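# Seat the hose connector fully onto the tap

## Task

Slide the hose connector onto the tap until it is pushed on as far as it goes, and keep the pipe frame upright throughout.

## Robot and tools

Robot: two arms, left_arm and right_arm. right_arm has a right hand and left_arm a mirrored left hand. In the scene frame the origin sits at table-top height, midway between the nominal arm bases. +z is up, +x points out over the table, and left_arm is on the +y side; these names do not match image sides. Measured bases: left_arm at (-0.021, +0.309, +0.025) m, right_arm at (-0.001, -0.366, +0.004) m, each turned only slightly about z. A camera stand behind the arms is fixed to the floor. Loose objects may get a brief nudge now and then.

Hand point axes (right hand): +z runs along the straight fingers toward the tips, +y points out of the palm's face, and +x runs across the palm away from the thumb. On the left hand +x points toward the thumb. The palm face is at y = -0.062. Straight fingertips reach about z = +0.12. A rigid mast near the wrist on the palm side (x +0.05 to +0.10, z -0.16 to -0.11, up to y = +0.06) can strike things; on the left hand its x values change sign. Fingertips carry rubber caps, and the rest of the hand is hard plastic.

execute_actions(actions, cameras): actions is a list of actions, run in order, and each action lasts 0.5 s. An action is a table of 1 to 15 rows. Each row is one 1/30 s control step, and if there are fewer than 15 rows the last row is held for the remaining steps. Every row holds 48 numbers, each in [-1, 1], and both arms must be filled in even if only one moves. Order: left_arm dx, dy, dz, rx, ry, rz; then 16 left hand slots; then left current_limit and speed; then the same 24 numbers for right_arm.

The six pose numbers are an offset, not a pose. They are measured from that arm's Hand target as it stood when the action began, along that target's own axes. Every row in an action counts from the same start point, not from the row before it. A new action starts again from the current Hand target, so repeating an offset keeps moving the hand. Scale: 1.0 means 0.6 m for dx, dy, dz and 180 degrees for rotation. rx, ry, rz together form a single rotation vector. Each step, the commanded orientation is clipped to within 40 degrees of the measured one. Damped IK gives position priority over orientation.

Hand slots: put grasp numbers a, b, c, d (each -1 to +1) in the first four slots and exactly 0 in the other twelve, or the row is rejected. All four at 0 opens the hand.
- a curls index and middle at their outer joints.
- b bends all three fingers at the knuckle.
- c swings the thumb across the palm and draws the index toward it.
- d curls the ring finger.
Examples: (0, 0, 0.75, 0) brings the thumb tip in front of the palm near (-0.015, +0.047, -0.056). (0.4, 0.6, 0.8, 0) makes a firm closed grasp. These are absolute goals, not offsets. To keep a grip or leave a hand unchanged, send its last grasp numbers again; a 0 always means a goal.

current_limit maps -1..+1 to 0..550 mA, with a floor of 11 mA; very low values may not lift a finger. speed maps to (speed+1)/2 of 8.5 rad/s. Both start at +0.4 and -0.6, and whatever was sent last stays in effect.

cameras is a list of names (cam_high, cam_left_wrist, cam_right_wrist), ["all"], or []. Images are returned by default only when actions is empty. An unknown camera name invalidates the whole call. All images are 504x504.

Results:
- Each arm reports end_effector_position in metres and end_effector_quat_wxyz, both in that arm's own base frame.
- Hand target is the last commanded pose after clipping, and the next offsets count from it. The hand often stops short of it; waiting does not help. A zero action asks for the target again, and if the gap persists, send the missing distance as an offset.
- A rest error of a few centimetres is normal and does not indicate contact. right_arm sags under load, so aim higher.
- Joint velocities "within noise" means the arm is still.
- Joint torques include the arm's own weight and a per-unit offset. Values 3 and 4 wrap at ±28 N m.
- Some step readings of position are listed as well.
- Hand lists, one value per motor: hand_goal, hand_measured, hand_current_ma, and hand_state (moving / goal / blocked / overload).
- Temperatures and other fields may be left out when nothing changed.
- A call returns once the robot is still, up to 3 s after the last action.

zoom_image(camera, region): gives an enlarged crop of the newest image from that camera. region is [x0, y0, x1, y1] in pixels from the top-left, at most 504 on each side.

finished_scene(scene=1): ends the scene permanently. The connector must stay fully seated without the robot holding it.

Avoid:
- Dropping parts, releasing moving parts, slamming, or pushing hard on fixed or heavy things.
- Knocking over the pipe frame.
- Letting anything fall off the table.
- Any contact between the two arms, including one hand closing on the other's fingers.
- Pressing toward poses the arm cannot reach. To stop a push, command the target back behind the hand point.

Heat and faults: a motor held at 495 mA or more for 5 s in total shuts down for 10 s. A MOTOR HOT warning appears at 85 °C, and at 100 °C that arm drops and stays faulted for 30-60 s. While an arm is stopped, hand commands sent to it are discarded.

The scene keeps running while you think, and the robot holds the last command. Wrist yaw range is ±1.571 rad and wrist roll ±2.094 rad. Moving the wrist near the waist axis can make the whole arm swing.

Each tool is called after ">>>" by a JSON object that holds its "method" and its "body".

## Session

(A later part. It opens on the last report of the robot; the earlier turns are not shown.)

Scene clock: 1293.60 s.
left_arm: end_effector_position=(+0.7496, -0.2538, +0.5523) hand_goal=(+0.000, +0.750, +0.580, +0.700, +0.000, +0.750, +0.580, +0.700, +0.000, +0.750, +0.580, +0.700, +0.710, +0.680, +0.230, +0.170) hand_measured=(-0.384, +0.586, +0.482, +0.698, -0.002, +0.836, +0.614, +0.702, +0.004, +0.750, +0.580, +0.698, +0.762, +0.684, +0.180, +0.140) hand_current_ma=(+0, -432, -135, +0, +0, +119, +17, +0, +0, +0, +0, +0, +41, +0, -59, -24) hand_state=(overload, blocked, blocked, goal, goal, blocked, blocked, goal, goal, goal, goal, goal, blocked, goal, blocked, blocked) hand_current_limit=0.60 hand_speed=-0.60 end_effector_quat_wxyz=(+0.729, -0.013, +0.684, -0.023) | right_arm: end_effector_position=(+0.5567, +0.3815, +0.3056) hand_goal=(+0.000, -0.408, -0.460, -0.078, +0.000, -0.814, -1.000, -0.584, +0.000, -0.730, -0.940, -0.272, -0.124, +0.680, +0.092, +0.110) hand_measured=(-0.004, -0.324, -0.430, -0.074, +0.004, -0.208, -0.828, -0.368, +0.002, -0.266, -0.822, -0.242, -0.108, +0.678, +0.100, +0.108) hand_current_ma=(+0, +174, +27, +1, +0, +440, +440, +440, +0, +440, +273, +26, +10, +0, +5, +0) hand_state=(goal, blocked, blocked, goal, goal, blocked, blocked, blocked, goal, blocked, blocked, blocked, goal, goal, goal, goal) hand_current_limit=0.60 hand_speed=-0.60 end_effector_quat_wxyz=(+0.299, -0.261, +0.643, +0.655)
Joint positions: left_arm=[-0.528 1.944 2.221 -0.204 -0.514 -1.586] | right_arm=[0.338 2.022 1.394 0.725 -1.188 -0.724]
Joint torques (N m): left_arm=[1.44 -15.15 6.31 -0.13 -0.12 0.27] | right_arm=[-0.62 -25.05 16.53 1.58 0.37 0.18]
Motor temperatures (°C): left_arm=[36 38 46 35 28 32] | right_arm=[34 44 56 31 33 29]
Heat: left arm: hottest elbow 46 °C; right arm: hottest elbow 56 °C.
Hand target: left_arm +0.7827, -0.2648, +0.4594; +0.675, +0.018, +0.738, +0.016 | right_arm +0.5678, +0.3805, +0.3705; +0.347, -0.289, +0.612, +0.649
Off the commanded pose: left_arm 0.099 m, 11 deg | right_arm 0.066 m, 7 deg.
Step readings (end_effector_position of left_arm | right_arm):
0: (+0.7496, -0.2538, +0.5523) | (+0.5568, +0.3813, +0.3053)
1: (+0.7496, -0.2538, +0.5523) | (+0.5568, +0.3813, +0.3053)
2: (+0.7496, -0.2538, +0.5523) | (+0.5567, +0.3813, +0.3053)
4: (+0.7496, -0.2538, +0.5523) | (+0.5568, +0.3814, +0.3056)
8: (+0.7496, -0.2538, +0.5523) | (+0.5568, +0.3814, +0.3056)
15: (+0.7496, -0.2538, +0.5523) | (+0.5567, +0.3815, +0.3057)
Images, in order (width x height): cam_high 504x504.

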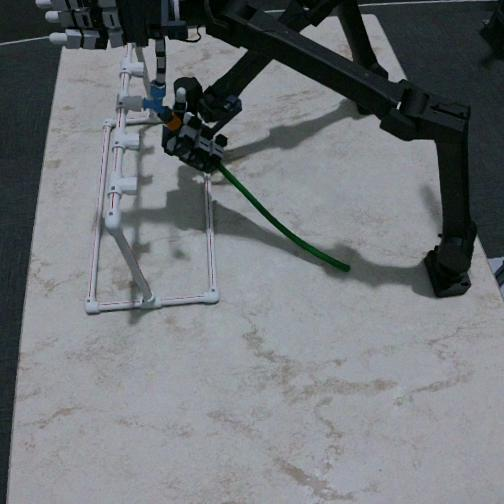

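>>> {"method": "execute_actions", "body": {"actions": [[[0,0,0.0,0,0,0,0,0,0,0,0,0,0,0,0,0,0,0,0,0,0,0,0.6,-0.6,-0.0078,0.0044,0.0004,-0.0008,-0.0008,-0.0026,1,0.86,0.55,0.95,0,0,0,0,0,0,0,0,0,0,0,0,0.6,-0.6],[0,0,0,0,0,0,0,0,0,0,0,0,0,0,0,0,0,0,0,0,0,0,0.6,-0.6,-0.0157,0.0087,0.0007,-0.0016,-0.0015,-0.0051,1,0.86,0.55,0.95,0,0,0,0,0,0,0,0,0,0,0,0,0.6,-0.6]]], "cameras": ["cam_high", "cam_right_wrist"]}}

>>> {"method": "zoom_image", "body": {"camera": "cam_high", "region": [145, 75, 195, 125]}}

>>> {"method": "zoom_image", "body": {"camera": "cam_right_wrist", "region": [404, 280, 504, 380]}}

Scene clock: 1296.03 s.
left_arm: end_effector_position=(+0.7496, -0.2538, +0.5523) hand_goal=(+0.000, +0.750, +0.580, +0.700, +0.000, +0.750, +0.580, +0.700, +0.000, +0.750, +0.580, +0.700, +0.710, +0.680, +0.230, +0.170) hand_measured=(-0.384, +0.586, +0.482, +0.698, -0.002, +0.836, +0.614, +0.702, +0.004, +0.750, +0.580, +0.698, +0.762, +0.684, +0.180, +0.140) hand_current_ma=(+0, -432, -135, +0, +0, +119, +17, +0, +0, +0, +0, +0, +41, +0, -59, -24) hand_state=(overload, blocked, blocked, goal, goal, blocked, blocked, goal, goal, goal, goal, goal, blocked, goal, blocked, blocked) hand_current_limit=0.60 hand_speed=-0.60 end_effector_quat_wxyz=(+0.729, -0.013, +0.684, -0.023) | right_arm: end_effector_position=(+0.5575, +0.3808, +0.3066) hand_goal=(+0.000, -0.408, -0.460, -0.078, +0.000, -0.814, -1.000, -0.584, +0.000, -0.730, -0.940, -0.272, -0.124, +0.680, +0.092, +0.110) hand_measured=(-0.004, -0.324, -0.430, -0.074, +0.004, -0.208, -0.828, -0.368, +0.002, -0.266, -0.822, -0.242, -0.108, +0.678, +0.100, +0.108) hand_current_ma=(+0, +174, +27, +1, +0, +440, +440, +440, +0, +440, +273, +26, +10, +0, +5, +0) hand_state=(goal, blocked, blocked, goal, goal, blocked, blocked, blocked, goal, blocked, blocked, blocked, goal, goal, goal, goal) hand_current_limit=0.60 hand_speed=-0.60 end_effector_quat_wxyz=(+0.299, -0.262, +0.643, +0.655)
Joint positions: left_arm=[-0.528 1.944 2.221 -0.204 -0.514 -1.586] | right_arm=[0.337 2.022 1.398 0.721 -1.191 -0.724]
Joint torques (N m): left_arm=[1.44 -15.21 6.32 -0.12 -0.13 0.27] | right_arm=[-0.5 -25.82 17.32 1.68 0.44 0.22]
Motor temperatures (°C): left_arm=[36 38 46 35 28 32] | right_arm=[34 44 56 31 33 29]
Heat: left arm: hottest elbow 46 °C; right arm: hottest elbow 56 °C.
Hand target: left_arm +0.7827, -0.2648, +0.4594; +0.675, +0.018, +0.738, +0.016 | right_arm +0.5692, +0.3799, +0.3813; +0.353, -0.294, +0.608, +0.648
Off the commanded pose: left_arm 0.099 m, 11 deg | right_arm 0.076 m, 8 deg.
Step readings (end_effector_position of left_arm | right_arm):
0: (+0.7496, -0.2538, +0.5523) | (+0.5567, +0.3815, +0.3056)
1: (+0.7496, -0.2538, +0.5523) | (+0.5567, +0.3815, +0.3056)
2: (+0.7496, -0.2538, +0.5523) | (+0.5567, +0.3815, +0.3056)
4: (+0.7496, -0.2538, +0.5523) | (+0.5568, +0.3813, +0.3060)
8: (+0.7496, -0.2538, +0.5523) | (+0.5574, +0.3810, +0.3065)
15: (+0.7496, -0.2538, +0.5523) | (+0.5574, +0.3808, +0.3064)
Images, in order (width x height): cam_high 504x504, cam_right_wrist 504x504.

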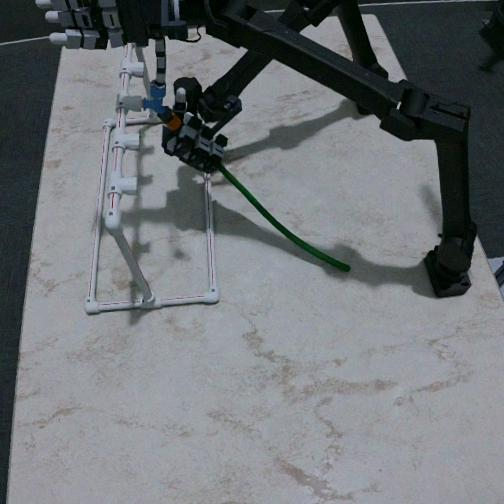

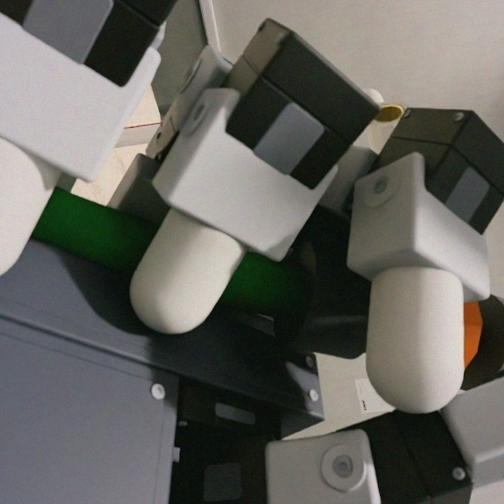

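Scaled by 10.080 from the camera's 504x504 image, which has a finer 720x720 frame.

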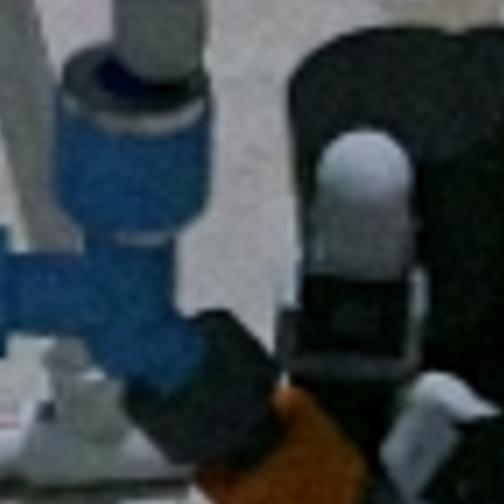

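Scaled by 5.040 from the camera's 504x504 image, which has a finer 720x720 frame.

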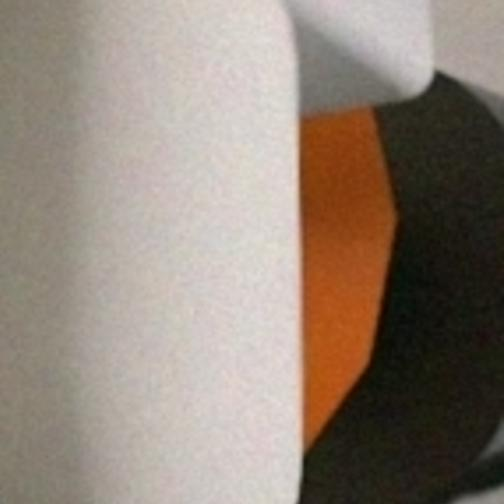

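>>> {"method": "execute_actions", "body": {"actions": [[[0,0,0.0,0,0,0,0,0,0,0,0,0,0,0,0,0,0,0,0,0,0,0,0.6,-0.6,-0.0078,0.0044,0.0004,-0.0008,-0.0008,-0.0026,1,0.86,0.55,0.95,0,0,0,0,0,0,0,0,0,0,0,0,0.6,-0.6],[0,0,0,0,0,0,0,0,0,0,0,0,0,0,0,0,0,0,0,0,0,0,0.6,-0.6,-0.0157,0.0087,0.0007,-0.0016,-0.0015,-0.0051,1,0.86,0.55,0.95,0,0,0,0,0,0,0,0,0,0,0,0,0.6,-0.6]]], "cameras": ["cam_high", "cam_right_wrist"]}}

>>> {"method": "zoom_image", "body": {"camera": "cam_high", "region": [145, 75, 195, 125]}}

>>> {"method": "zoom_image", "body": {"camera": "cam_right_wrist", "region": [404, 280, 504, 380]}}

Scene clock: 1297.63 s.
left_arm: end_effector_position=(+0.7496, -0.2538, +0.5523) hand_goal=(+0.000, +0.750, +0.580, +0.700, +0.000, +0.750, +0.580, +0.700, +0.000, +0.750, +0.580, +0.700, +0.710, +0.680, +0.230, +0.170) hand_measured=(-0.384, +0.586, +0.482, +0.698, -0.002, +0.836, +0.614, +0.702, +0.004, +0.750, +0.580, +0.698, +0.762, +0.684, +0.180, +0.140) hand_current_ma=(+0, -432, -135, +0, +0, +119, +17, +0, +0, +0, +0, +0, +41, +0, -60, -24) hand_state=(overload, blocked, blocked, goal, goal, blocked, blocked, goal, goal, goal, goal, goal, blocked, goal, blocked, blocked) hand_current_limit=0.60 hand_speed=-0.60 end_effector_quat_wxyz=(+0.729, -0.013, +0.684, -0.023) | right_arm: end_effector_position=(+0.5580, +0.3800, +0.3070) hand_goal=(+0.000, -0.408, -0.460, -0.078, +0.000, -0.814, -1.000, -0.584, +0.000, -0.730, -0.940, -0.272, -0.124, +0.680, +0.092, +0.110) hand_measured=(-0.004, -0.324, -0.430, -0.074, +0.004, -0.208, -0.828, -0.368, +0.002, -0.266, -0.822, -0.242, -0.108, +0.678, +0.100, +0.108) hand_current_ma=(+0, +174, +27, +1, +0, +440, +440, +440, +0, +440, +273, +26, +10, +0, +5, +0) hand_state=(goal, blocked, blocked, goal, goal, blocked, blocked, blocked, goal, blocked, blocked, blocked, goal, goal, goal, goal) hand_current_limit=0.60 hand_speed=-0.60 end_effector_quat_wxyz=(+0.298, -0.262, +0.643, +0.655)
Joint positions: left_arm=[-0.528 1.944 2.221 -0.204 -0.514 -1.586] | right_arm=[0.335 2.022 1.4 0.718 -1.194 -0.725]
Joint torques (N m): left_arm=[1.38 -15.15 6.32 -0.12 -0.12 0.27] | right_arm=[-0.62 -26.58 18.13 1.77 0.5 0.25]
Motor temperatures (°C): left_arm=[36 38 46 35 28 32] | right_arm=[34 44 56 31 33 29]
Heat: left arm: hottest elbow 46 °C; right arm: hottest elbow 56 °C.
Hand target: left_arm +0.7827, -0.2648, +0.4594; +0.675, +0.018, +0.738, +0.016 | right_arm +0.5704, +0.3793, +0.3920; +0.358, -0.298, +0.603, +0.648
Off the commanded pose: left_arm 0.099 m, 11 deg | right_arm 0.086 m, 9 deg.
Step readings (end_effector_position of left_arm | right_arm):
0: (+0.7496, -0.2538, +0.5523) | (+0.5575, +0.3808, +0.3066)
1: (+0.7496, -0.2538, +0.5523) | (+0.5575, +0.3808, +0.3066)
2: (+0.7496, -0.2538, +0.5523) | (+0.5575, +0.3808, +0.3066)
4: (+0.7496, -0.2538, +0.5523) | (+0.5576, +0.3806, +0.3068)
8: (+0.7496, -0.2538, +0.5523) | (+0.5580, +0.3800, +0.3069)
15: (+0.7496, -0.2538, +0.5523) | (+0.5580, +0.3800, +0.3068)
Images, in order (width x height): cam_high 504x504, cam_right_wrist 504x504.

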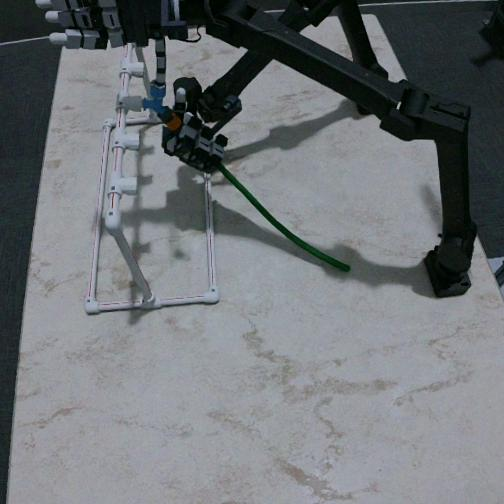

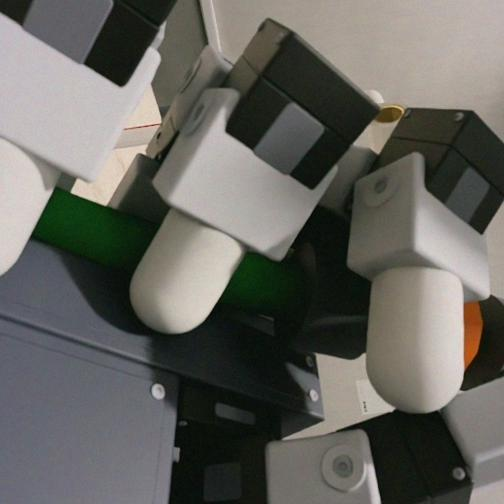

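Scaled by 10.080 from the camera's 504x504 image, which has a finer 720x720 frame.

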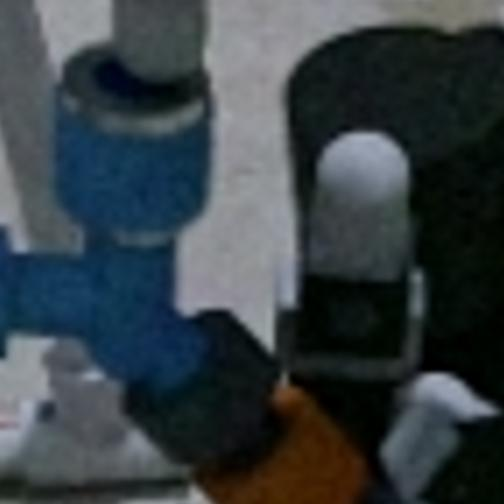

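Scaled by 5.040 from the camera's 504x504 image, which has a finer 720x720 frame.

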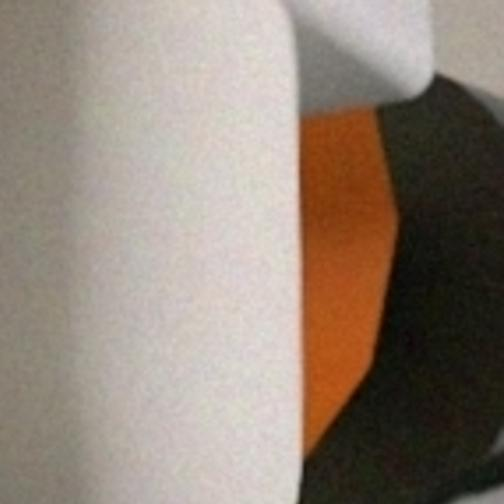

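>>> {"method": "execute_actions", "body": {"actions": [[[0.02,0,0.0,0,0,0,0,0,0,0,0,0,0,0,0,0,0,0,0,0,0,0,0.6,-0.6,-0.0078,0.0054,0.0004,-0.0016,-0.0015,-0.0051,1,0.86,0.55,0.95,0,0,0,0,0,0,0,0,0,0,0,0,0.6,-0.6],[0.04,0,0,0,0,0,0,0,0,0,0,0,0,0,0,0,0,0,0,0,0,0,0.6,-0.6,-0.0157,0.0097,0.0027,-0.0032,-0.0030,-0.0102,1,0.86,0.55,0.95,0,0,0,0,0,0,0,0,0,0,0,0,0.6,-0.6]]], "cameras": ["cam_high"]}}

>>> {"method": "zoom_image", "body": {"camera": "cam_high", "region": [115, 40, 215, 140]}}

>>> {"method": "zoom_image", "body": {"camera": "cam_high", "region": [145, 75, 195, 125]}}

Scene clock: 1300.20 s.
left_arm: end_effector_position=(+0.7479, -0.2529, +0.5562) hand_goal=(+0.000, +0.750, +0.580, +0.700, +0.000, +0.750, +0.580, +0.700, +0.000, +0.750, +0.580, +0.700, +0.710, +0.680, +0.230, +0.170) hand_measured=(-0.384, +0.586, +0.482, +0.698, -0.002, +0.836, +0.614, +0.702, +0.004, +0.750, +0.580, +0.698, +0.760, +0.684, +0.182, +0.140) hand_current_ma=(+0, -432, -135, +0, +0, +119, +17, +0, +0, +0, +0, +0, +37, +0, -57, -24) hand_state=(overload, blocked, blocked, goal, goal, blocked, blocked, goal, goal, goal, goal, goal, blocked, goal, blocked, blocked) hand_current_limit=0.60 hand_speed=-0.60 end_effector_quat_wxyz=(+0.731, -0.015, +0.682, -0.026) | right_arm: end_effector_position=(+0.5568, +0.3797, +0.3049) hand_goal=(+0.000, -0.408, -0.460, -0.078, +0.000, -0.814, -1.000, -0.584, +0.000, -0.730, -0.940, -0.272, -0.124, +0.680, +0.092, +0.110) hand_measured=(-0.004, -0.324, -0.430, -0.074, +0.004, -0.208, -0.828, -0.368, +0.002, -0.266, -0.822, -0.242, -0.108, +0.678, +0.100, +0.108) hand_current_ma=(+0, +174, +27, +1, +0, +440, +440, +440, +0, +440, +273, +26, +10, +0, +5, +0) hand_state=(goal, blocked, blocked, goal, goal, blocked, blocked, blocked, goal, blocked, blocked, blocked, goal, goal, goal, goal) hand_current_limit=0.60 hand_speed=-0.60 end_effector_quat_wxyz=(+0.295, -0.262, +0.644, +0.655)
Joint positions: left_arm=[-0.528 1.939 2.221 -0.202 -0.514 -1.588] | right_arm=[0.335 2.022 1.395 0.718 -1.197 -0.725]
Joint torques (N m): left_arm=[0.79 -21.77 9.78 1.8 -0.09 0.15] | right_arm=[0.03 -20.89 9.36 1.92 0.28 0.21]
Motor temperatures (°C): left_arm=[36 38 46 35 28 32] | right_arm=[34 45 56 31 33 29]
Heat: left arm: hottest elbow 46 °C; right arm: hottest elbow 56 °C.
Hand target: left_arm +0.7495, -0.2538, +0.5525; +0.729, -0.013, +0.684, -0.023 (last step not sent: back at the drive's target) | right_arm +0.5580, +0.3800, +0.3069; +0.298, -0.262, +0.643, +0.655 (last step not sent: back at the drive's target)
Off the commanded pose: left_arm 0.125 m, 11 deg | right_arm 0.099 m, 12 deg.
Step readings (end_effector_position of left_arm | right_arm):
0: (+0.7496, -0.2538, +0.5523) | (+0.5580, +0.3800, +0.3070)
1: (+0.7496, -0.2538, +0.5523) | (+0.5580, +0.3800, +0.3070) HELD (not all sent) right_arm
2: (+0.7493, -0.2537, +0.5529) | (+0.5578, +0.3800, +0.3070) HELD (not all sent) left_arm right_arm
4: (+0.7482, -0.2531, +0.5554) | (+0.5574, +0.3799, +0.3068) HELD (not all sent) left_arm right_arm
8: (+0.7480, -0.2530, +0.5559) | (+0.5570, +0.3798, +0.3056) HELD (not all sent) left_arm right_arm
15: (+0.7479, -0.2529, +0.5562) | (+0.5568, +0.3797, +0.3049) HELD (not all sent) left_arm right_arm
HELD (not all sent) left_arm: steps 2 to 15.
HELD (not all sent) right_arm: steps 1 to 15.
pose unreachable (left arm): on one or more control steps of this call, first in action 0 (counted from 0), this arm could not follow its commanded pose, so it was not sent that pose on those steps. It may still have moved: this result reports where it is.
cause: moving toward the commanded pose would bring a part of the arm too close to another arm (a part of this arm just beyond joint 5 (wrist yaw) and a part of the right arm just beyond its joint 6 (wrist roll), along the way the arms are being sent, or toward where that arm still pushes).
pose unreachable (right arm): on one or more control steps of this call, first in action 0 (counted from 0), this arm could not follow its commanded pose, so it was not sent that pose on those steps. It may still have moved: this result reports where it is.
cause: moving toward the commanded pose would bring a part of the arm too close to another arm (a part of this arm just beyond joint 6 (wrist roll) and a part of the left arm just beyond its joint 5 (wrist yaw), along the way the arms are being sent, or toward where that arm still pushes).
Images, in order (width x height): cam_high 504x504.

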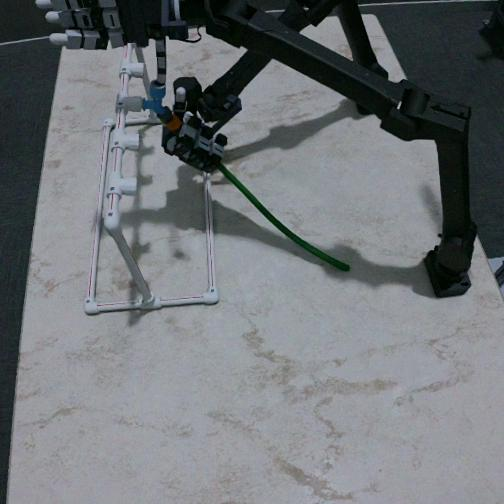

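Scaled by 5.040 from the camera's 504x504 image, which has a finer 720x720 frame.

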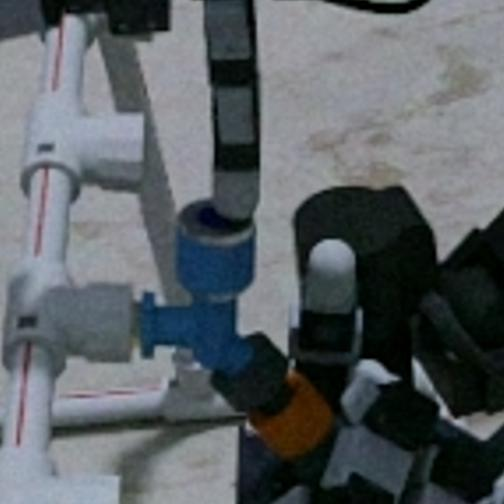

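Scaled by 10.080 from the camera's 504x504 image, which has a finer 720x720 frame.

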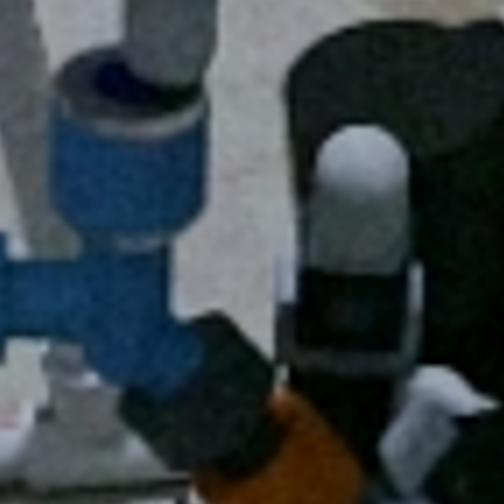

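>>> {"method": "execute_actions", "body": {"actions": [[[-0.03,0,0.0,0,0,0,0,0,0,0,0,0,0,0,0,0,0,0,0,0,0,0,0.6,-0.6,0,0,0,0,0,0,1,0.86,0.55,0.95,0,0,0,0,0,0,0,0,0,0,0,0,0.6,-0.6],[-0.06,0,0.0,0,0,0,0,0,0,0,0,0,0,0,0,0,0,0,0,0,0,0,0.6,-0.6,0,0,0,0,0,0,1,0.86,0.55,0.95,0,0,0,0,0,0,0,0,0,0,0,0,0.6,-0.6],[-0.09,0,0,0,0,0,0,0,0,0,0,0,0,0,0,0,0,0,0,0,0,0,0.6,-0.6,0,0,0,0,0,0,1,0.86,0.55,0.95,0,0,0,0,0,0,0,0,0,0,0,0,0.6,-0.6]]], "cameras": ["cam_high", "cam_right_wrist"]}}

>>> {"method": "zoom_image", "body": {"camera": "cam_high", "region": [115, 40, 215, 140]}}

>>> {"method": "zoom_image", "body": {"camera": "cam_high", "region": [145, 75, 195, 125]}}

Scene clock: 1305.43 s.
left_arm: end_effector_position=(+0.7482, -0.2538, +0.5768) hand_goal=(+0.000, +0.750, +0.580, +0.700, +0.000, +0.750, +0.580, +0.700, +0.000, +0.750, +0.580, +0.700, +0.710, +0.680, +0.230, +0.170) hand_measured=(-0.384, +0.586, +0.482, +0.698, -0.002, +0.836, +0.614, +0.702, +0.004, +0.750, +0.580, +0.698, +0.712, +0.682, +0.228, +0.168) hand_current_ma=(+0, -432, -135, +0, +0, +119, +17, +0, +0, +0, +0, +0, +0, +0, +0, +0) hand_state=(overload, blocked, blocked, goal, goal, blocked, blocked, goal, goal, goal, goal, goal, goal, goal, goal, goal) hand_current_limit=0.60 hand_speed=-0.60 end_effector_quat_wxyz=(+0.716, -0.004, +0.698, -0.018) | right_arm: end_effector_position=(+0.5568, +0.3797, +0.3049) hand_goal=(+0.000, -0.408, -0.460, -0.078, +0.000, -0.814, -1.000, -0.584, +0.000, -0.730, -0.940, -0.272, -0.124, +0.680, +0.092, +0.110) hand_measured=(-0.004, -0.324, -0.430, -0.074, +0.004, -0.208, -0.828, -0.368, +0.002, -0.266, -0.822, -0.242, -0.108, +0.678, +0.100, +0.108) hand_current_ma=(+0, +174, +27, +1, +0, +440, +440, +440, +0, +440, +273, +26, +10, +0, +5, +0) hand_state=(goal, blocked, blocked, goal, goal, blocked, blocked, blocked, goal, blocked, blocked, blocked, goal, goal, goal, goal) hand_current_limit=0.60 hand_speed=-0.60 end_effector_quat_wxyz=(+0.295, -0.262, +0.644, +0.655)
Joint positions: left_arm=[-0.528 1.983 2.374 -0.363 -0.508 -1.588] | right_arm=[0.335 2.022 1.395 0.718 -1.197 -0.725]
Joint torques (N m): left_arm=[0.85 -22.12 15.09 1.62 -0.2 0.19] | right_arm=[-0.03 -20.95 9.4 1.96 0.28 0.21]
Motor temperatures (°C): left_arm=[36 39 46 35 28 32] | right_arm=[34 45 56 31 33 29]
Heat: left arm: hottest elbow 46 °C; right arm: hottest elbow 56 °C.
Hand target: left_arm +0.7462, -0.2510, +0.6061; +0.729, -0.013, +0.684, -0.023 | right_arm +0.5580, +0.3800, +0.3069; +0.298, -0.262, +0.643, +0.655
Off the commanded pose: left_arm 0.030 m, 3 deg | right_arm 0.002 m, 0 deg.
Step readings (end_effector_position of left_arm | right_arm):
0: (+0.7479, -0.2529, +0.5562) | (+0.5568, +0.3797, +0.3049)
1: (+0.7479, -0.2529, +0.5562) | (+0.5568, +0.3797, +0.3049)
2: (+0.7479, -0.2529, +0.5562) | (+0.5568, +0.3797, +0.3049)
4: (+0.7472, -0.2529, +0.5570) | (+0.5568, +0.3797, +0.3049)
8: (+0.7471, -0.2532, +0.5617) | (+0.5568, +0.3797, +0.3049)
15: (+0.7448, -0.2519, +0.5790) | (+0.5568, +0.3797, +0.3049)
Images, in order (width x height): cam_high 504x504, cam_right_wrist 504x504.

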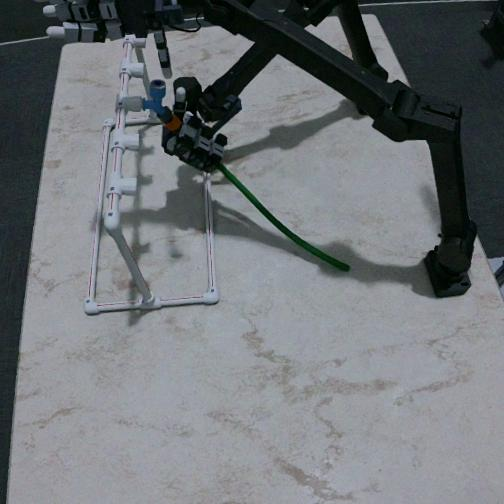

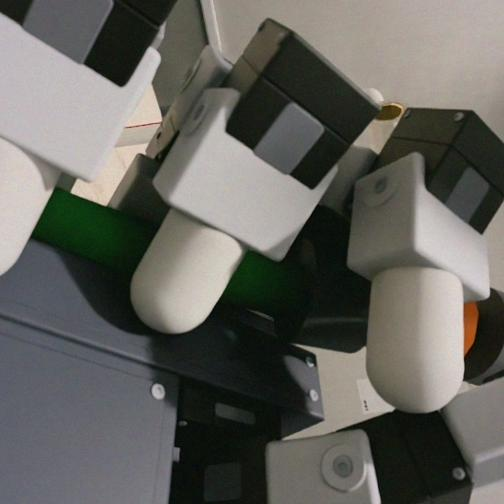

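Scaled by 5.040 from the camera's 504x504 image, which has a finer 720x720 frame.

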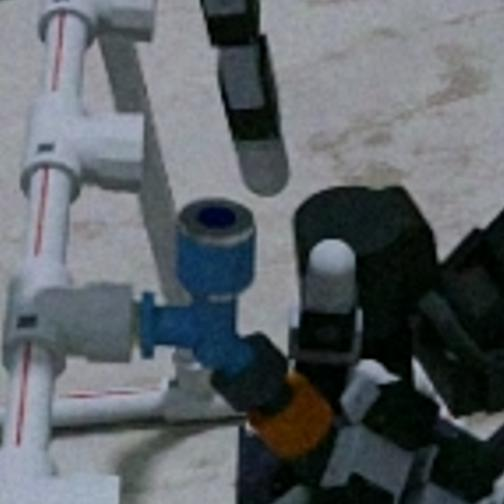

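Scaled by 10.080 from the camera's 504x504 image, which has a finer 720x720 frame.

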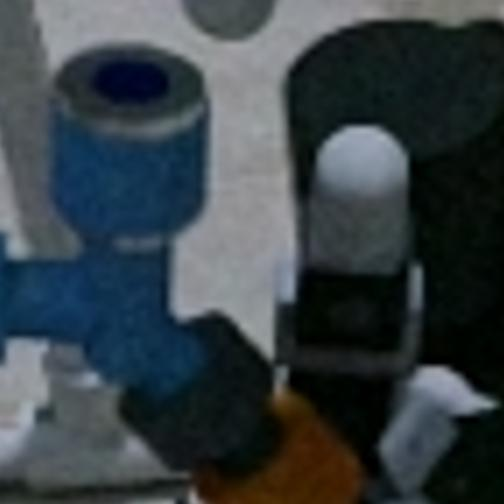

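>>> {"method": "execute_actions", "body": {"actions": [[[-0.012,0.02,-0.026,-0.001,0.005,0.004,0.2,0.2,0,0.2,0,0,0,0,0,0,0,0,0,0,0,0,0.6,-0.6,0,0,0,0,0,0,1,0.86,0.55,0.95,0,0,0,0,0,0,0,0,0,0,0,0,0.6,-0.6],[-0.023,0.04,-0.052,-0.002,0.01,0.008,0.4,0.4,0,0.4,0,0,0,0,0,0,0,0,0,0,0,0,0.6,-0.6,0,0,0,0,0,0,1,0.86,0.55,0.95,0,0,0,0,0,0,0,0,0,0,0,0,0.6,-0.6],[-0.035,0.06,-0.078,-0.0035,0.015,0.012,0.5,0.5,0,0.5,0,0,0,0,0,0,0,0,0,0,0,0,0.6,-0.6,0,0,0,0,0,0,1,0.86,0.55,0.95,0,0,0,0,0,0,0,0,0,0,0,0,0.6,-0.6],[-0.047,0.08,-0.104,-0.0045,0.0202,0.0162,0.5,0.5,0,0.5,0,0,0,0,0,0,0,0,0,0,0,0,0.6,-0.6,0,0,0,0,0,0,1,0.86,0.55,0.95,0,0,0,0,0,0,0,0,0,0,0,0,0.6,-0.6]],[[-0.009,0.021,-0.026,0,0,0,0.6,0.6,0,0.6,0,0,0,0,0,0,0,0,0,0,0,0,0.6,-0.6,0,0,0,0,0,0,1,0.86,0.55,0.95,0,0,0,0,0,0,0,0,0,0,0,0,0.6,-0.6],[-0.018,0.042,-0.052,0,0,0,0.7,0.7,0,0.7,0,0,0,0,0,0,0,0,0,0,0,0,0.6,-0.6,0,0,0,0,0,0,1,0.86,0.55,0.95,0,0,0,0,0,0,0,0,0,0,0,0,0.6,-0.6],[-0.028,0.063,-0.078,0,0,0,0.85,0.8,0,0.8,0,0,0,0,0,0,0,0,0,0,0,0,0.6,-0.6,0,0,0,0,0,0,1,0.86,0.55,0.95,0,0,0,0,0,0,0,0,0,0,0,0,0.6,-0.6],[-0.037,0.084,-0.105,0,0,0,1,0.86,0,0.95,0,0,0,0,0,0,0,0,0,0,0,0,0.6,-0.6,0,0,0,0,0,0,1,0.86,0.55,0.95,0,0,0,0,0,0,0,0,0,0,0,0,0.6,-0.6]]], "cameras": ["cam_high", "cam_left_wrist"]}}

Scene clock: 1308.73 s.
left_arm: end_effector_position=(+0.6182, -0.1523, +0.6488) hand_goal=(+0.000, -0.216, -0.156, -0.078, +0.000, -0.814, -1.000, -0.750, +0.000, -0.868, -0.940, -0.272, +0.810, +0.680, +0.230, +0.192) hand_measured=(-0.210, -0.214, -0.154, -0.076, -0.002, -0.382, -0.912, -0.768, +0.004, -0.426, -0.670, -0.260, +0.804, +0.682, +0.228, +0.194) hand_current_ma=(+0, +0, +0, +0, +0, +436, +108, -5, +0, +440, +440, +2, +0, +0, +0, +0) hand_state=(overload, goal, goal, goal, goal, blocked, blocked, goal, goal, blocked, blocked, goal, goal, goal, goal, goal) hand_current_limit=0.60 hand_speed=-0.60 end_effector_quat_wxyz=(+0.703, -0.002, +0.711, -0.003) | right_arm: end_effector_position=(+0.5568, +0.3797, +0.3049) hand_goal=(+0.000, -0.408, -0.460, -0.078, +0.000, -0.814, -1.000, -0.584, +0.000, -0.730, -0.940, -0.272, -0.124, +0.680, +0.092, +0.110) hand_measured=(-0.004, -0.324, -0.430, -0.074, +0.004, -0.208, -0.828, -0.368, +0.002, -0.266, -0.822, -0.242, -0.108, +0.678, +0.100, +0.108) hand_current_ma=(+0, +174, +27, +1, +0, +440, +440, +440, +0, +440, +273, +26, +10, +0, +5, +0) hand_state=(goal, blocked, blocked, goal, goal, blocked, blocked, blocked, goal, blocked, blocked, blocked, goal, goal, goal, goal) hand_current_limit=0.60 hand_speed=-0.60 end_effector_quat_wxyz=(+0.295, -0.262, +0.644, +0.655)
Joint positions: left_arm=[-0.488 1.559 2.007 -0.46 -0.486 -1.585] | right_arm=[0.335 2.022 1.395 0.718 -1.197 -0.725]
Joint torques (N m): left_arm=[1.08 -15.15 8.57 2.32 -0.06 0.46] | right_arm=[-0.03 -21.01 9.37 1.94 0.29 0.21]
Motor temperatures (°C): left_arm=[36 39 47 35 28 32] | right_arm=[34 45 55 31 33 29]
Heat: left arm: hottest elbow 47 °C; right arm: hottest elbow 55 °C.
Hand target: left_arm +0.6199, -0.1503, +0.6500; +0.707, +0.000, +0.707, +0.000 | right_arm +0.5580, +0.3800, +0.3069; +0.298, -0.262, +0.643, +0.655
Off the commanded pose: left_arm 0.003 m, 1 deg | right_arm 0.002 m, 0 deg.
Step readings (end_effector_position of left_arm | right_arm):
0: (+0.7482, -0.2538, +0.5768) | (+0.5568, +0.3797, +0.3049)
1: (+0.7481, -0.2538, +0.5767) | (+0.5568, +0.3797, +0.3049)
2: (+0.7481, -0.2537, +0.5762) | (+0.5568, +0.3797, +0.3049)
4: (+0.7461, -0.2526, +0.5754) | (+0.5568, +0.3797, +0.3049)
8: (+0.7298, -0.2406, +0.5762) | (+0.5568, +0.3797, +0.3049)
15: (+0.6922, -0.2105, +0.6208) | (+0.5568, +0.3797, +0.3049)
16: (+0.6871, -0.2064, +0.6277) | (+0.5568, +0.3797, +0.3049)
17: (+0.6825, -0.2032, +0.6320) | (+0.5568, +0.3797, +0.3049)
19: (+0.6720, -0.1957, +0.6354) | (+0.5568, +0.3797, +0.3049)
23: (+0.6497, -0.1787, +0.6341) | (+0.5568, +0.3797, +0.3049)
30: (+0.6213, -0.1537, +0.6511) | (+0.5568, +0.3797, +0.3049)
Images, in order (width x height): cam_high 504x504, cam_left_wrist 504x504.

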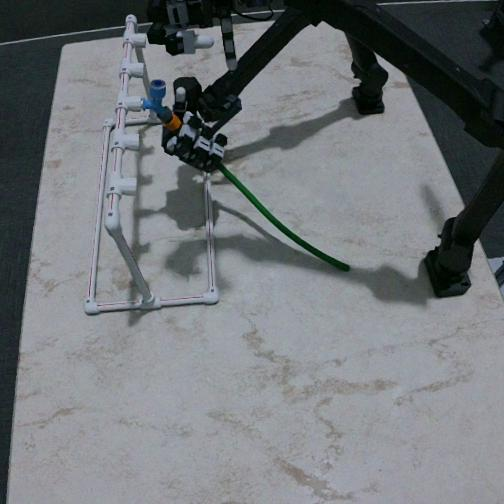

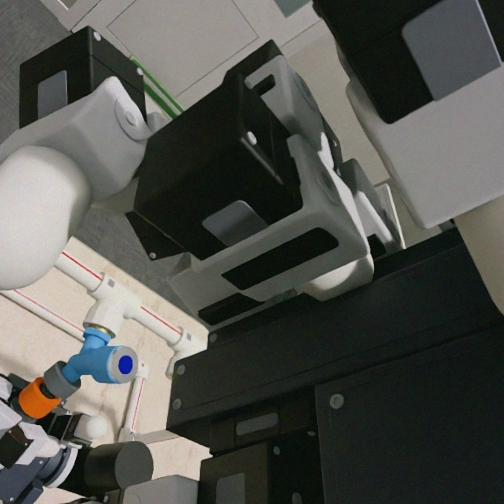

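>>> {"method": "zoom_image", "body": {"camera": "cam_left_wrist", "region": [10, 330, 110, 430]}}

Scaled by 5.040 from the camera's 504x504 image, which has a finer 720x720 frame.

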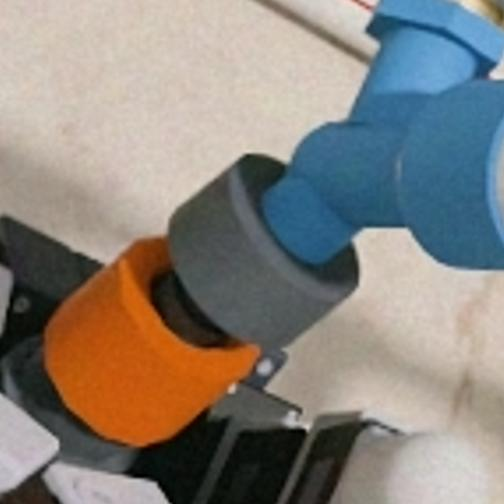

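>>> {"method": "zoom_image", "body": {"camera": "cam_left_wrist", "region": [15, 355, 85, 425]}}

Scaled by 7.200 from the camera's 504x504 image, which has a finer 720x720 frame.

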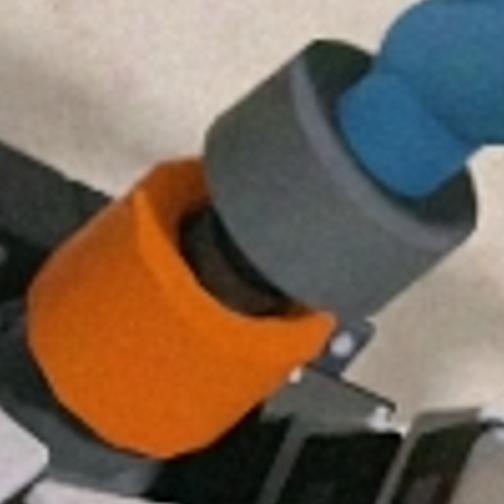

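>>> {"method": "execute_actions", "body": {"actions": [[[0.03,0.023,-0.02,0,0,0,1,0.86,0,0.95,0,0,0,0,0,0,0,0,0,0,0,0,0.6,-0.6,0,0,0,0,0,0,1,0.86,0.55,0.95,0,0,0,0,0,0,0,0,0,0,0,0,0.6,-0.6],[0.06,0.046,-0.04,0,0,0,1,0.86,0,0.95,0,0,0,0,0,0,0,0,0,0,0,0,0.6,-0.6,0,0,0,0,0,0,1,0.86,0.55,0.95,0,0,0,0,0,0,0,0,0,0,0,0,0.6,-0.6],[0.09,0.068,-0.06,0,0,0,1,0.86,0,0.95,0,0,0,0,0,0,0,0,0,0,0,0,0.6,-0.6,0,0,0,0,0,0,1,0.86,0.55,0.95,0,0,0,0,0,0,0,0,0,0,0,0,0.6,-0.6],[0.125,0.092,-0.083,0,0,0,1,0.86,0,0.95,0,0,0,0,0,0,0,0,0,0,0,0,0.6,-0.6,0,0,0,0,0,0,1,0.86,0.55,0.95,0,0,0,0,0,0,0,0,0,0,0,0,0.6,-0.6]],[[0.03,0.023,-0.02,0,0,0,1,0.86,0,0.95,0,0,0,0,0,0,0,0,0,0,0,0,0.6,-0.6,0,0,0,0,0,0,1,0.86,0.55,0.95,0,0,0,0,0,0,0,0,0,0,0,0,0.6,-0.6],[0.06,0.046,-0.04,0,0,0,1,0.86,0,0.95,0,0,0,0,0,0,0,0,0,0,0,0,0.6,-0.6,0,0,0,0,0,0,1,0.86,0.55,0.95,0,0,0,0,0,0,0,0,0,0,0,0,0.6,-0.6],[0.09,0.068,-0.06,0,0,0,1,0.86,0,0.95,0,0,0,0,0,0,0,0,0,0,0,0,0.6,-0.6,0,0,0,0,0,0,1,0.86,0.55,0.95,0,0,0,0,0,0,0,0,0,0,0,0,0.6,-0.6],[0.125,0.092,-0.083,0,0,0,1,0.86,0,0.95,0,0,0,0,0,0,0,0,0,0,0,0,0.6,-0.6,0,0,0,0,0,0,1,0.86,0.55,0.95,0,0,0,0,0,0,0,0,0,0,0,0,0.6,-0.6]]], "cameras": ["cam_high", "cam_left_wrist"]}}

Scene clock: 1316.83 s.
left_arm: end_effector_position=(+0.5245, -0.0431, +0.4928) hand_goal=(+0.000, -0.216, -0.156, -0.078, +0.000, -0.814, -1.000, -0.750, +0.000, -0.868, -0.940, -0.272, +0.810, +0.680, +0.230, +0.192) hand_measured=(+0.018, -0.214, -0.154, -0.076, -0.002, -0.382, -0.912, -0.768, +0.004, -0.426, -0.670, -0.260, +0.808, +0.682, +0.228, +0.194) hand_current_ma=(+0, +0, +0, +0, +0, +440, +108, -5, +0, +440, +440, +2, +0, +0, +0, +0) hand_state=(overload, goal, goal, goal, goal, blocked, blocked, goal, goal, blocked, blocked, goal, goal, goal, goal, goal) hand_current_limit=0.60 hand_speed=-0.60 end_effector_quat_wxyz=(+0.698, -0.002, +0.716, -0.002) | right_arm: end_effector_position=(+0.5568, +0.3797, +0.3049) hand_goal=(+0.000, -0.408, -0.460, -0.078, +0.000, -0.814, -1.000, -0.584, +0.000, -0.730, -0.940, -0.272, -0.124, +0.680, +0.092, +0.110) hand_measured=(-0.004, -0.324, -0.430, -0.074, +0.004, -0.208, -0.828, -0.368, +0.002, -0.266, -0.822, -0.242, -0.108, +0.678, +0.100, +0.108) hand_current_ma=(+0, +174, +27, +1, +0, +440, +440, +440, +0, +440, +273, +26, +10, +0, +5, +0) hand_state=(goal, blocked, blocked, goal, goal, blocked, blocked, blocked, goal, blocked, blocked, blocked, goal, goal, goal, goal) hand_current_limit=0.60 hand_speed=-0.60 end_effector_quat_wxyz=(+0.295, -0.262, +0.644, +0.655)
Joint positions: left_arm=[-0.348 1.122 1.178 -0.084 -0.347 -1.585] | right_arm=[0.335 2.022 1.395 0.718 -1.197 -0.725]
Joint torques (N m): left_arm=[1.03 -10.11 9.25 2.48 -0.05 0.48] | right_arm=[0.09 -21.01 9.4 1.92 0.28 0.21]
Motor temperatures (°C): left_arm=[36 39 47 35 28 32] | right_arm=[34 45 55 31 33 29]
Heat: left arm: hottest elbow 47 °C; right arm: hottest elbow 55 °C.
Hand target: left_arm +0.5203, -0.0400, +0.5001; +0.707, +0.000, +0.707, +0.000 | right_arm +0.5580, +0.3800, +0.3069; +0.298, -0.262, +0.643, +0.655
Off the commanded pose: left_arm 0.009 m, 2 deg | right_arm 0.002 m, 0 deg.
not at rest: the robot was still moving 3 seconds after this call's last action.
Step readings (end_effector_position of left_arm | right_arm):
0: (+0.6182, -0.1523, +0.6488) | (+0.5568, +0.3797, +0.3049)
1: (+0.6185, -0.1525, +0.6480) | (+0.5568, +0.3797, +0.3049)
2: (+0.6185, -0.1524, +0.6461) | (+0.5568, +0.3797, +0.3049)
4: (+0.6147, -0.1494, +0.6311) | (+0.5568, +0.3797, +0.3049)
8: (+0.5972, -0.1260, +0.5805) | (+0.5568, +0.3797, +0.3049)
15: (+0.5804, -0.0999, +0.5583) | (+0.5568, +0.3797, +0.3049)
16: (+0.5788, -0.0996, +0.5597) | (+0.5568, +0.3797, +0.3049)
17: (+0.5768, -0.0993, +0.5605) | (+0.5568, +0.3797, +0.3049)
19: (+0.5684, -0.0953, +0.5533) | (+0.5568, +0.3797, +0.3049)
23: (+0.5414, -0.0672, +0.5140) | (+0.5568, +0.3797, +0.3049)
30: (+0.5252, -0.0426, +0.4915) | (+0.5568, +0.3797, +0.3049)
Images, in order (width x height): cam_high 504x504, cam_left_wrist 504x504.

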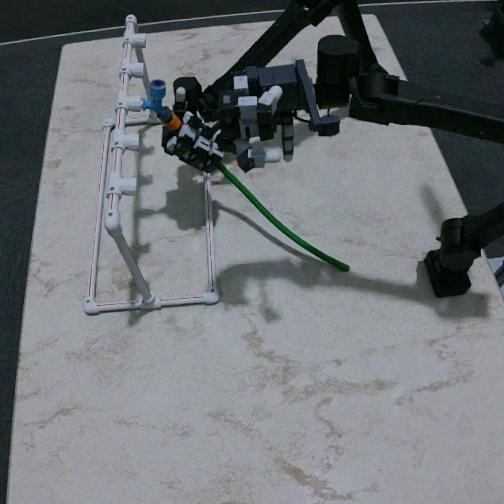

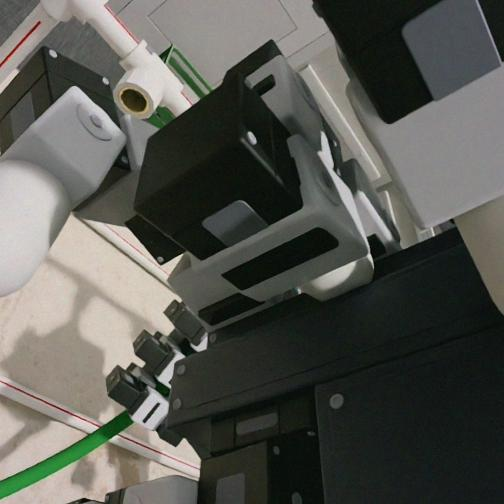

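>>> {"method": "execute_actions", "body": {"actions": [[[0.02,0.001,-0.012,0.008,-0.006,-0.016,0.9,0.8,0.03,0.9,0,0,0,0,0,0,0,0,0,0,0,0,0.6,-0.6,0,0,0,0,0,0,1,0.86,0.55,0.95,0,0,0,0,0,0,0,0,0,0,0,0,0.6,-0.6],[0.04,0.002,-0.024,0.016,-0.013,-0.032,0.75,0.6,0.06,0.7,0,0,0,0,0,0,0,0,0,0,0,0,0.6,-0.6,0,0,0,0,0,0,1,0.86,0.55,0.95,0,0,0,0,0,0,0,0,0,0,0,0,0.6,-0.6],[0.07,0.004,-0.042,0.027,-0.023,-0.057,0.55,0.45,0.1,0.5,0,0,0,0,0,0,0,0,0,0,0,0,0.6,-0.6,0,0,0,0,0,0,1,0.86,0.55,0.95,0,0,0,0,0,0,0,0,0,0,0,0,0.6,-0.6],[0.1,0.005,-0.06,0.039,-0.032,-0.081,0.35,0.3,0.15,0.3,0,0,0,0,0,0,0,0,0,0,0,0,0.6,-0.6,0,0,0,0,0,0,1,0.86,0.55,0.95,0,0,0,0,0,0,0,0,0,0,0,0,0.6,-0.6],[0.13,0.007,-0.078,0.05,-0.042,-0.105,0.15,0.15,0.2,0.15,0,0,0,0,0,0,0,0,0,0,0,0,0.6,-0.6,0,0,0,0,0,0,1,0.86,0.55,0.95,0,0,0,0,0,0,0,0,0,0,0,0,0.6,-0.6],[0.152,0.008,-0.09,0.059,-0.0486,-0.1217,0,0,0.2,0,0,0,0,0,0,0,0,0,0,0,0,0,0.6,-0.6,0,0,0,0,0,0,1,0.86,0.55,0.95,0,0,0,0,0,0,0,0,0,0,0,0,0.6,-0.6]]], "cameras": ["cam_high", "cam_left_wrist"]}}

Scene clock: 1321.87 s.
left_arm: end_effector_position=(+0.4687, -0.0391, +0.4056) hand_goal=(+0.000, +0.680, +0.470, +0.700, +0.000, +0.750, +0.580, +0.760, +0.000, +0.800, +0.580, +0.700, +0.370, +0.680, +0.180, +0.140) hand_measured=(+0.420, +0.670, +0.466, +0.698, +0.002, +0.742, +0.576, +0.758, +0.004, +0.792, +0.576, +0.698, +0.372, +0.682, +0.182, +0.142) hand_current_ma=(+0, -1, +0, +0, +0, -1, +0, +0, +0, -1, +0, +0, +0, +0, +0, +0) hand_state=(overload, goal, goal, goal, goal, goal, goal, goal, goal, goal, goal, goal, goal, goal, goal, goal) hand_current_limit=0.60 hand_speed=-0.60 end_effector_quat_wxyz=(+0.733, -0.062, +0.649, -0.192) | right_arm: end_effector_position=(+0.5568, +0.3797, +0.3049) hand_goal=(+0.000, -0.408, -0.460, -0.078, +0.000, -0.814, -1.000, -0.584, +0.000, -0.730, -0.940, -0.272, -0.124, +0.680, +0.092, +0.110) hand_measured=(-0.004, -0.324, -0.430, -0.074, +0.004, -0.208, -0.828, -0.368, +0.002, -0.266, -0.822, -0.242, -0.108, +0.678, +0.100, +0.108) hand_current_ma=(+0, +174, +27, +1, +0, +440, +440, +440, +0, +440, +273, +26, +10, +0, +5, +0) hand_state=(goal, blocked, blocked, goal, goal, blocked, blocked, blocked, goal, blocked, blocked, blocked, goal, goal, goal, goal) hand_current_limit=0.60 hand_speed=-0.60 end_effector_quat_wxyz=(+0.295, -0.262, +0.644, +0.655)
Joint positions: left_arm=[-0.281 0.901 0.767 0.285 -0.117 -1.904] | right_arm=[0.335 2.022 1.395 0.718 -1.197 -0.725]
Joint torques (N m): left_arm=[1.38 -6.36 9.4 2.71 -0.02 -0.01] | right_arm=[0.09 -21.01 9.39 1.92 0.28 0.21]
Heat: left arm: hottest elbow 47 °C; right arm: hottest elbow 54 °C.
Hand target: left_arm +0.4663, -0.0354, +0.4089; +0.743, -0.069, +0.636, -0.199 | right_arm +0.5580, +0.3800, +0.3069; +0.298, -0.262, +0.643, +0.655
Off the commanded pose: left_arm 0.006 m, 2 deg | right_arm 0.002 m, 0 deg.
not at rest: the robot was still moving 3 seconds after this call's last action.
Step readings (end_effector_position of left_arm | right_arm):
0: (+0.5245, -0.0431, +0.4928) | (+0.5568, +0.3797, +0.3049)
1: (+0.5246, -0.0434, +0.4925) | (+0.5568, +0.3797, +0.3049)
2: (+0.5247, -0.0446, +0.4918) | (+0.5568, +0.3797, +0.3049)
4: (+0.5220, -0.0474, +0.4852) | (+0.5568, +0.3797, +0.3049)
8: (+0.4989, -0.0478, +0.4429) | (+0.5568, +0.3797, +0.3049)
15: (+0.4711, -0.0375, +0.4040) | (+0.5568, +0.3797, +0.3049)
Images, in order (width x height): cam_high 504x504, cam_left_wrist 504x504.

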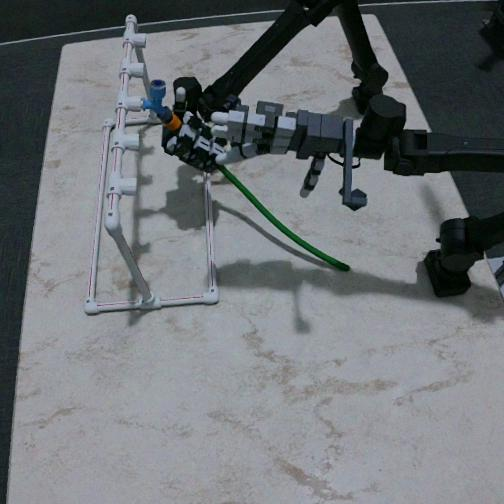

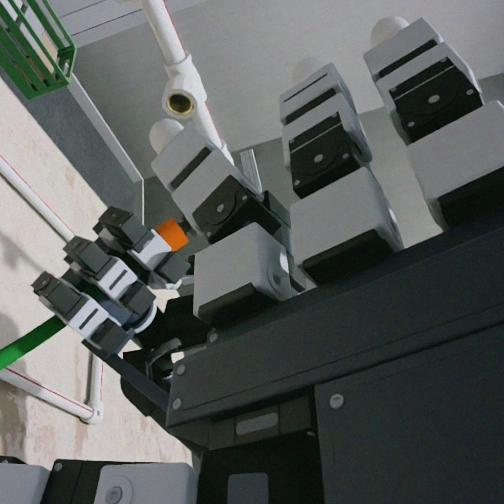

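>>> {"method": "execute_actions", "body": {"actions": [[[-0.025,-0.009,0.013,0,0,0,0,0,0.2,0,0,0,0,0,0,0,0,0,0,0,0,0,0.6,-0.6,0,0,0,0,0,0,1,0.86,0.55,0.95,0,0,0,0,0,0,0,0,0,0,0,0,0.6,-0.6],[-0.05,-0.018,0.027,0,0,0,0,0,0.2,0,0,0,0,0,0,0,0,0,0,0,0,0,0.6,-0.6,0,0,0,0,0,0,1,0.86,0.55,0.95,0,0,0,0,0,0,0,0,0,0,0,0,0.6,-0.6],[-0.075,-0.026,0.04,0,0,0,0,0,0.2,0,0,0,0,0,0,0,0,0,0,0,0,0,0.6,-0.6,0,0,0,0,0,0,1,0.86,0.55,0.95,0,0,0,0,0,0,0,0,0,0,0,0,0.6,-0.6],[-0.103,-0.035,0.054,0,0,0,0,0,0.2,0,0,0,0,0,0,0,0,0,0,0,0,0,0.6,-0.6,0,0,0,0,0,0,1,0.86,0.55,0.95,0,0,0,0,0,0,0,0,0,0,0,0,0.6,-0.6]]], "cameras": ["cam_left_wrist"]}}

Scene clock: 1326.63 s.
left_arm: end_effector_position=(+0.4809, -0.0377, +0.4418) hand_goal=(+0.000, +0.680, +0.470, +0.700, +0.000, +0.750, +0.580, +0.760, +0.000, +0.800, +0.580, +0.700, +0.370, +0.680, +0.180, +0.140) hand_measured=(+0.682, +0.670, +0.466, +0.698, +0.002, +0.742, +0.576, +0.758, +0.004, +0.792, +0.576, +0.698, +0.372, +0.682, +0.182, +0.142) hand_current_ma=(+0, -1, +0, +0, +0, -1, +0, +0, +0, -1, +0, +0, +0, +0, +0, +0) hand_state=(overload, goal, goal, goal, goal, goal, goal, goal, goal, goal, goal, goal, goal, goal, goal, goal) hand_current_limit=0.60 hand_speed=-0.60 end_effector_quat_wxyz=(+0.727, -0.063, +0.656, -0.191) | right_arm: end_effector_position=(+0.5568, +0.3797, +0.3049) hand_goal=(+0.000, -0.408, -0.460, -0.078, +0.000, -0.814, -1.000, -0.584, +0.000, -0.730, -0.940, -0.272, -0.124, +0.680, +0.092, +0.110) hand_measured=(-0.004, -0.324, -0.430, -0.074, +0.004, -0.208, -0.828, -0.368, +0.002, -0.266, -0.822, -0.242, -0.108, +0.678, +0.100, +0.108) hand_current_ma=(+0, +174, +27, +1, +0, +440, +440, +440, +0, +440, +273, +26, +10, +0, +5, +0) hand_state=(goal, blocked, blocked, goal, goal, blocked, blocked, blocked, goal, blocked, blocked, blocked, goal, goal, goal, goal) hand_current_limit=0.60 hand_speed=-0.60 end_effector_quat_wxyz=(+0.295, -0.262, +0.644, +0.655)
Joint positions: left_arm=[-0.265 0.926 0.888 0.169 -0.103 -1.91] | right_arm=[0.335 2.022 1.395 0.718 -1.197 -0.725]
Joint torques (N m): left_arm=[1.49 -5.42 15.84 1.77 0 -0.02] | right_arm=[0.15 -21.01 9.39 1.92 0.29 0.22]
Heat: left arm: hottest elbow 47 °C; right arm: hottest elbow 54 °C.
Hand target: left_arm +0.4865, -0.0356, +0.4788; +0.743, -0.069, +0.636, -0.199 | right_arm +0.5580, +0.3800, +0.3069; +0.298, -0.262, +0.643, +0.655
Off the commanded pose: left_arm 0.038 m, 3 deg | right_arm 0.002 m, 0 deg.
not at rest: the robot was still moving 3 seconds after this call's last action.
Step readings (end_effector_position of left_arm | right_arm):
0: (+0.4687, -0.0391, +0.4056) | (+0.5568, +0.3797, +0.3049)
1: (+0.4687, -0.0389, +0.4056) | (+0.5568, +0.3797, +0.3049)
2: (+0.4687, -0.0388, +0.4055) | (+0.5568, +0.3797, +0.3049)
4: (+0.4689, -0.0386, +0.4043) | (+0.5568, +0.3797, +0.3049)
8: (+0.4715, -0.0375, +0.4091) | (+0.5568, +0.3797, +0.3049)
15: (+0.4752, -0.0364, +0.4474) | (+0.5568, +0.3797, +0.3049)
Images, in order (width x height): cam_left_wrist 504x504.

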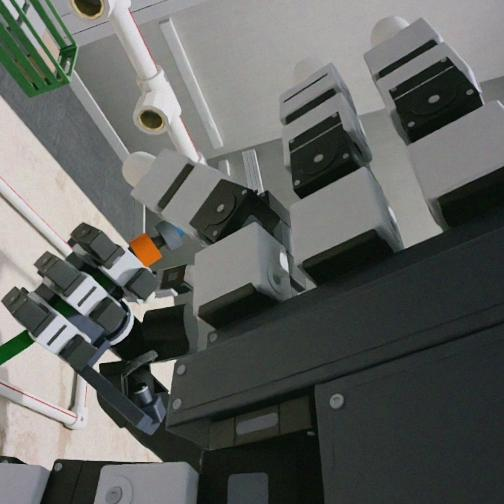

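>>> {"method": "zoom_image", "body": {"camera": "cam_left_wrist", "region": [110, 200, 200, 290]}}

Scaled by 5.600 from the camera's 504x504 image, which has a finer 720x720 frame.

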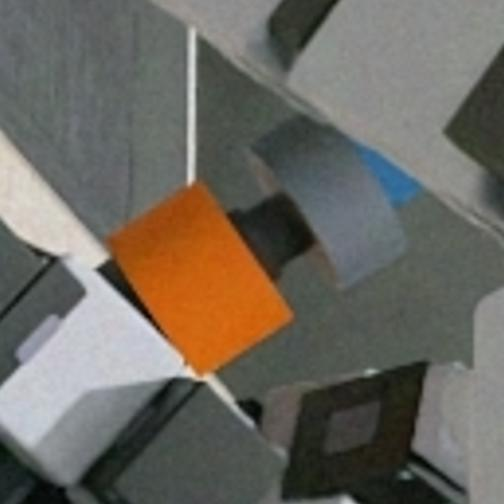

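>>> {"method": "execute_actions", "body": {"actions": [], "cameras": ["cam_high"]}}

>>> {"method": "zoom_image", "body": {"camera": "cam_high", "region": [170, 210, 270, 310]}}

Scene clock: 1331.43 s.
left_arm: end_effector_position=(+0.4809, -0.0377, +0.4418) hand_goal=(+0.000, +0.680, +0.470, +0.700, +0.000, +0.750, +0.580, +0.760, +0.000, +0.800, +0.580, +0.700, +0.370, +0.680, +0.180, +0.140) hand_measured=(+0.756, +0.670, +0.466, +0.698, +0.002, +0.742, +0.576, +0.758, +0.004, +0.792, +0.576, +0.698, +0.372, +0.682, +0.182, +0.142) hand_current_ma=(+0, -1, +0, +0, +0, -1, +0, +0, +0, -1, +0, +0, +0, +0, +0, +0) hand_state=(overload, goal, goal, goal, goal, goal, goal, goal, goal, goal, goal, goal, goal, goal, goal, goal) hand_current_limit=0.60 hand_speed=-0.60 end_effector_quat_wxyz=(+0.727, -0.063, +0.656, -0.191) | right_arm: end_effector_position=(+0.5568, +0.3797, +0.3049) hand_goal=(+0.000, -0.408, -0.460, -0.078, +0.000, -0.814, -1.000, -0.584, +0.000, -0.730, -0.940, -0.272, -0.124, +0.680, +0.092, +0.110) hand_measured=(-0.004, -0.324, -0.430, -0.074, +0.004, -0.208, -0.828, -0.368, +0.002, -0.266, -0.822, -0.242, -0.108, +0.678, +0.100, +0.108) hand_current_ma=(+0, +174, +27, +1, +0, +440, +440, +440, +0, +440, +273, +26, +10, +0, +5, +0) hand_state=(goal, blocked, blocked, goal, goal, blocked, blocked, blocked, goal, blocked, blocked, blocked, goal, goal, goal, goal) hand_current_limit=0.60 hand_speed=-0.60 end_effector_quat_wxyz=(+0.295, -0.262, +0.644, +0.655)
Joint positions: left_arm=[-0.265 0.926 0.888 0.169 -0.103 -1.91] | right_arm=[0.335 2.022 1.395 0.718 -1.197 -0.725]
Joint velocities: within noise
Joint torques (N m): left_arm=[1.44 -5.42 15.84 1.77 0 -0.02] | right_arm=[0.09 -21.01 9.37 1.94 0.27 0.21]
Motor temperatures (°C): left_arm=[36 38 47 35 28 32] | right_arm=[34 45 53 31 33 29]
Heat: left arm: hottest elbow 47 °C; right arm: hottest elbow 53 °C.
Hand target: left_arm +0.4865, -0.0356, +0.4788; +0.743, -0.069, +0.636, -0.199 | right_arm +0.5580, +0.3800, +0.3069; +0.298, -0.262, +0.643, +0.655
Off the commanded pose: left_arm 0.038 m, 3 deg | right_arm 0.002 m, 0 deg.
Images, in order (width x height): cam_high 504x504.

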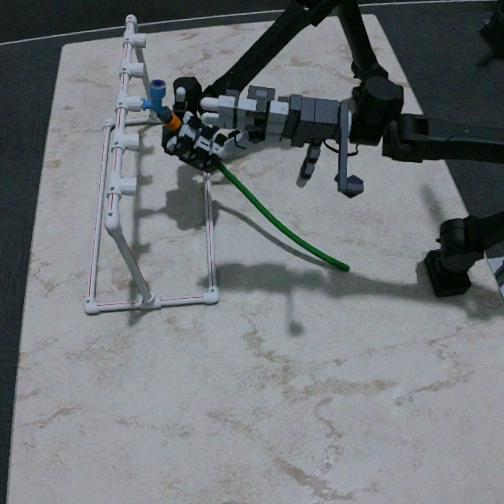

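Scaled by 5.040 from the camera's 504x504 image, which has a finer 720x720 frame.

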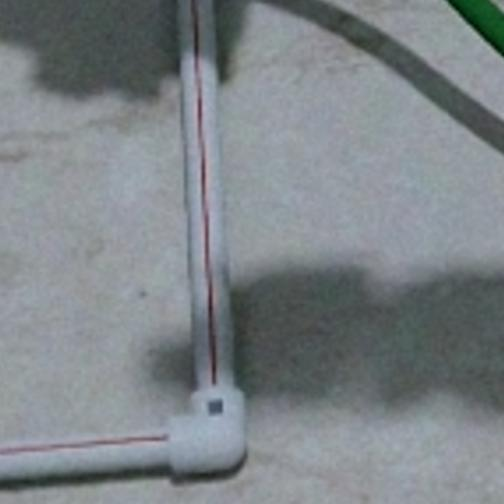

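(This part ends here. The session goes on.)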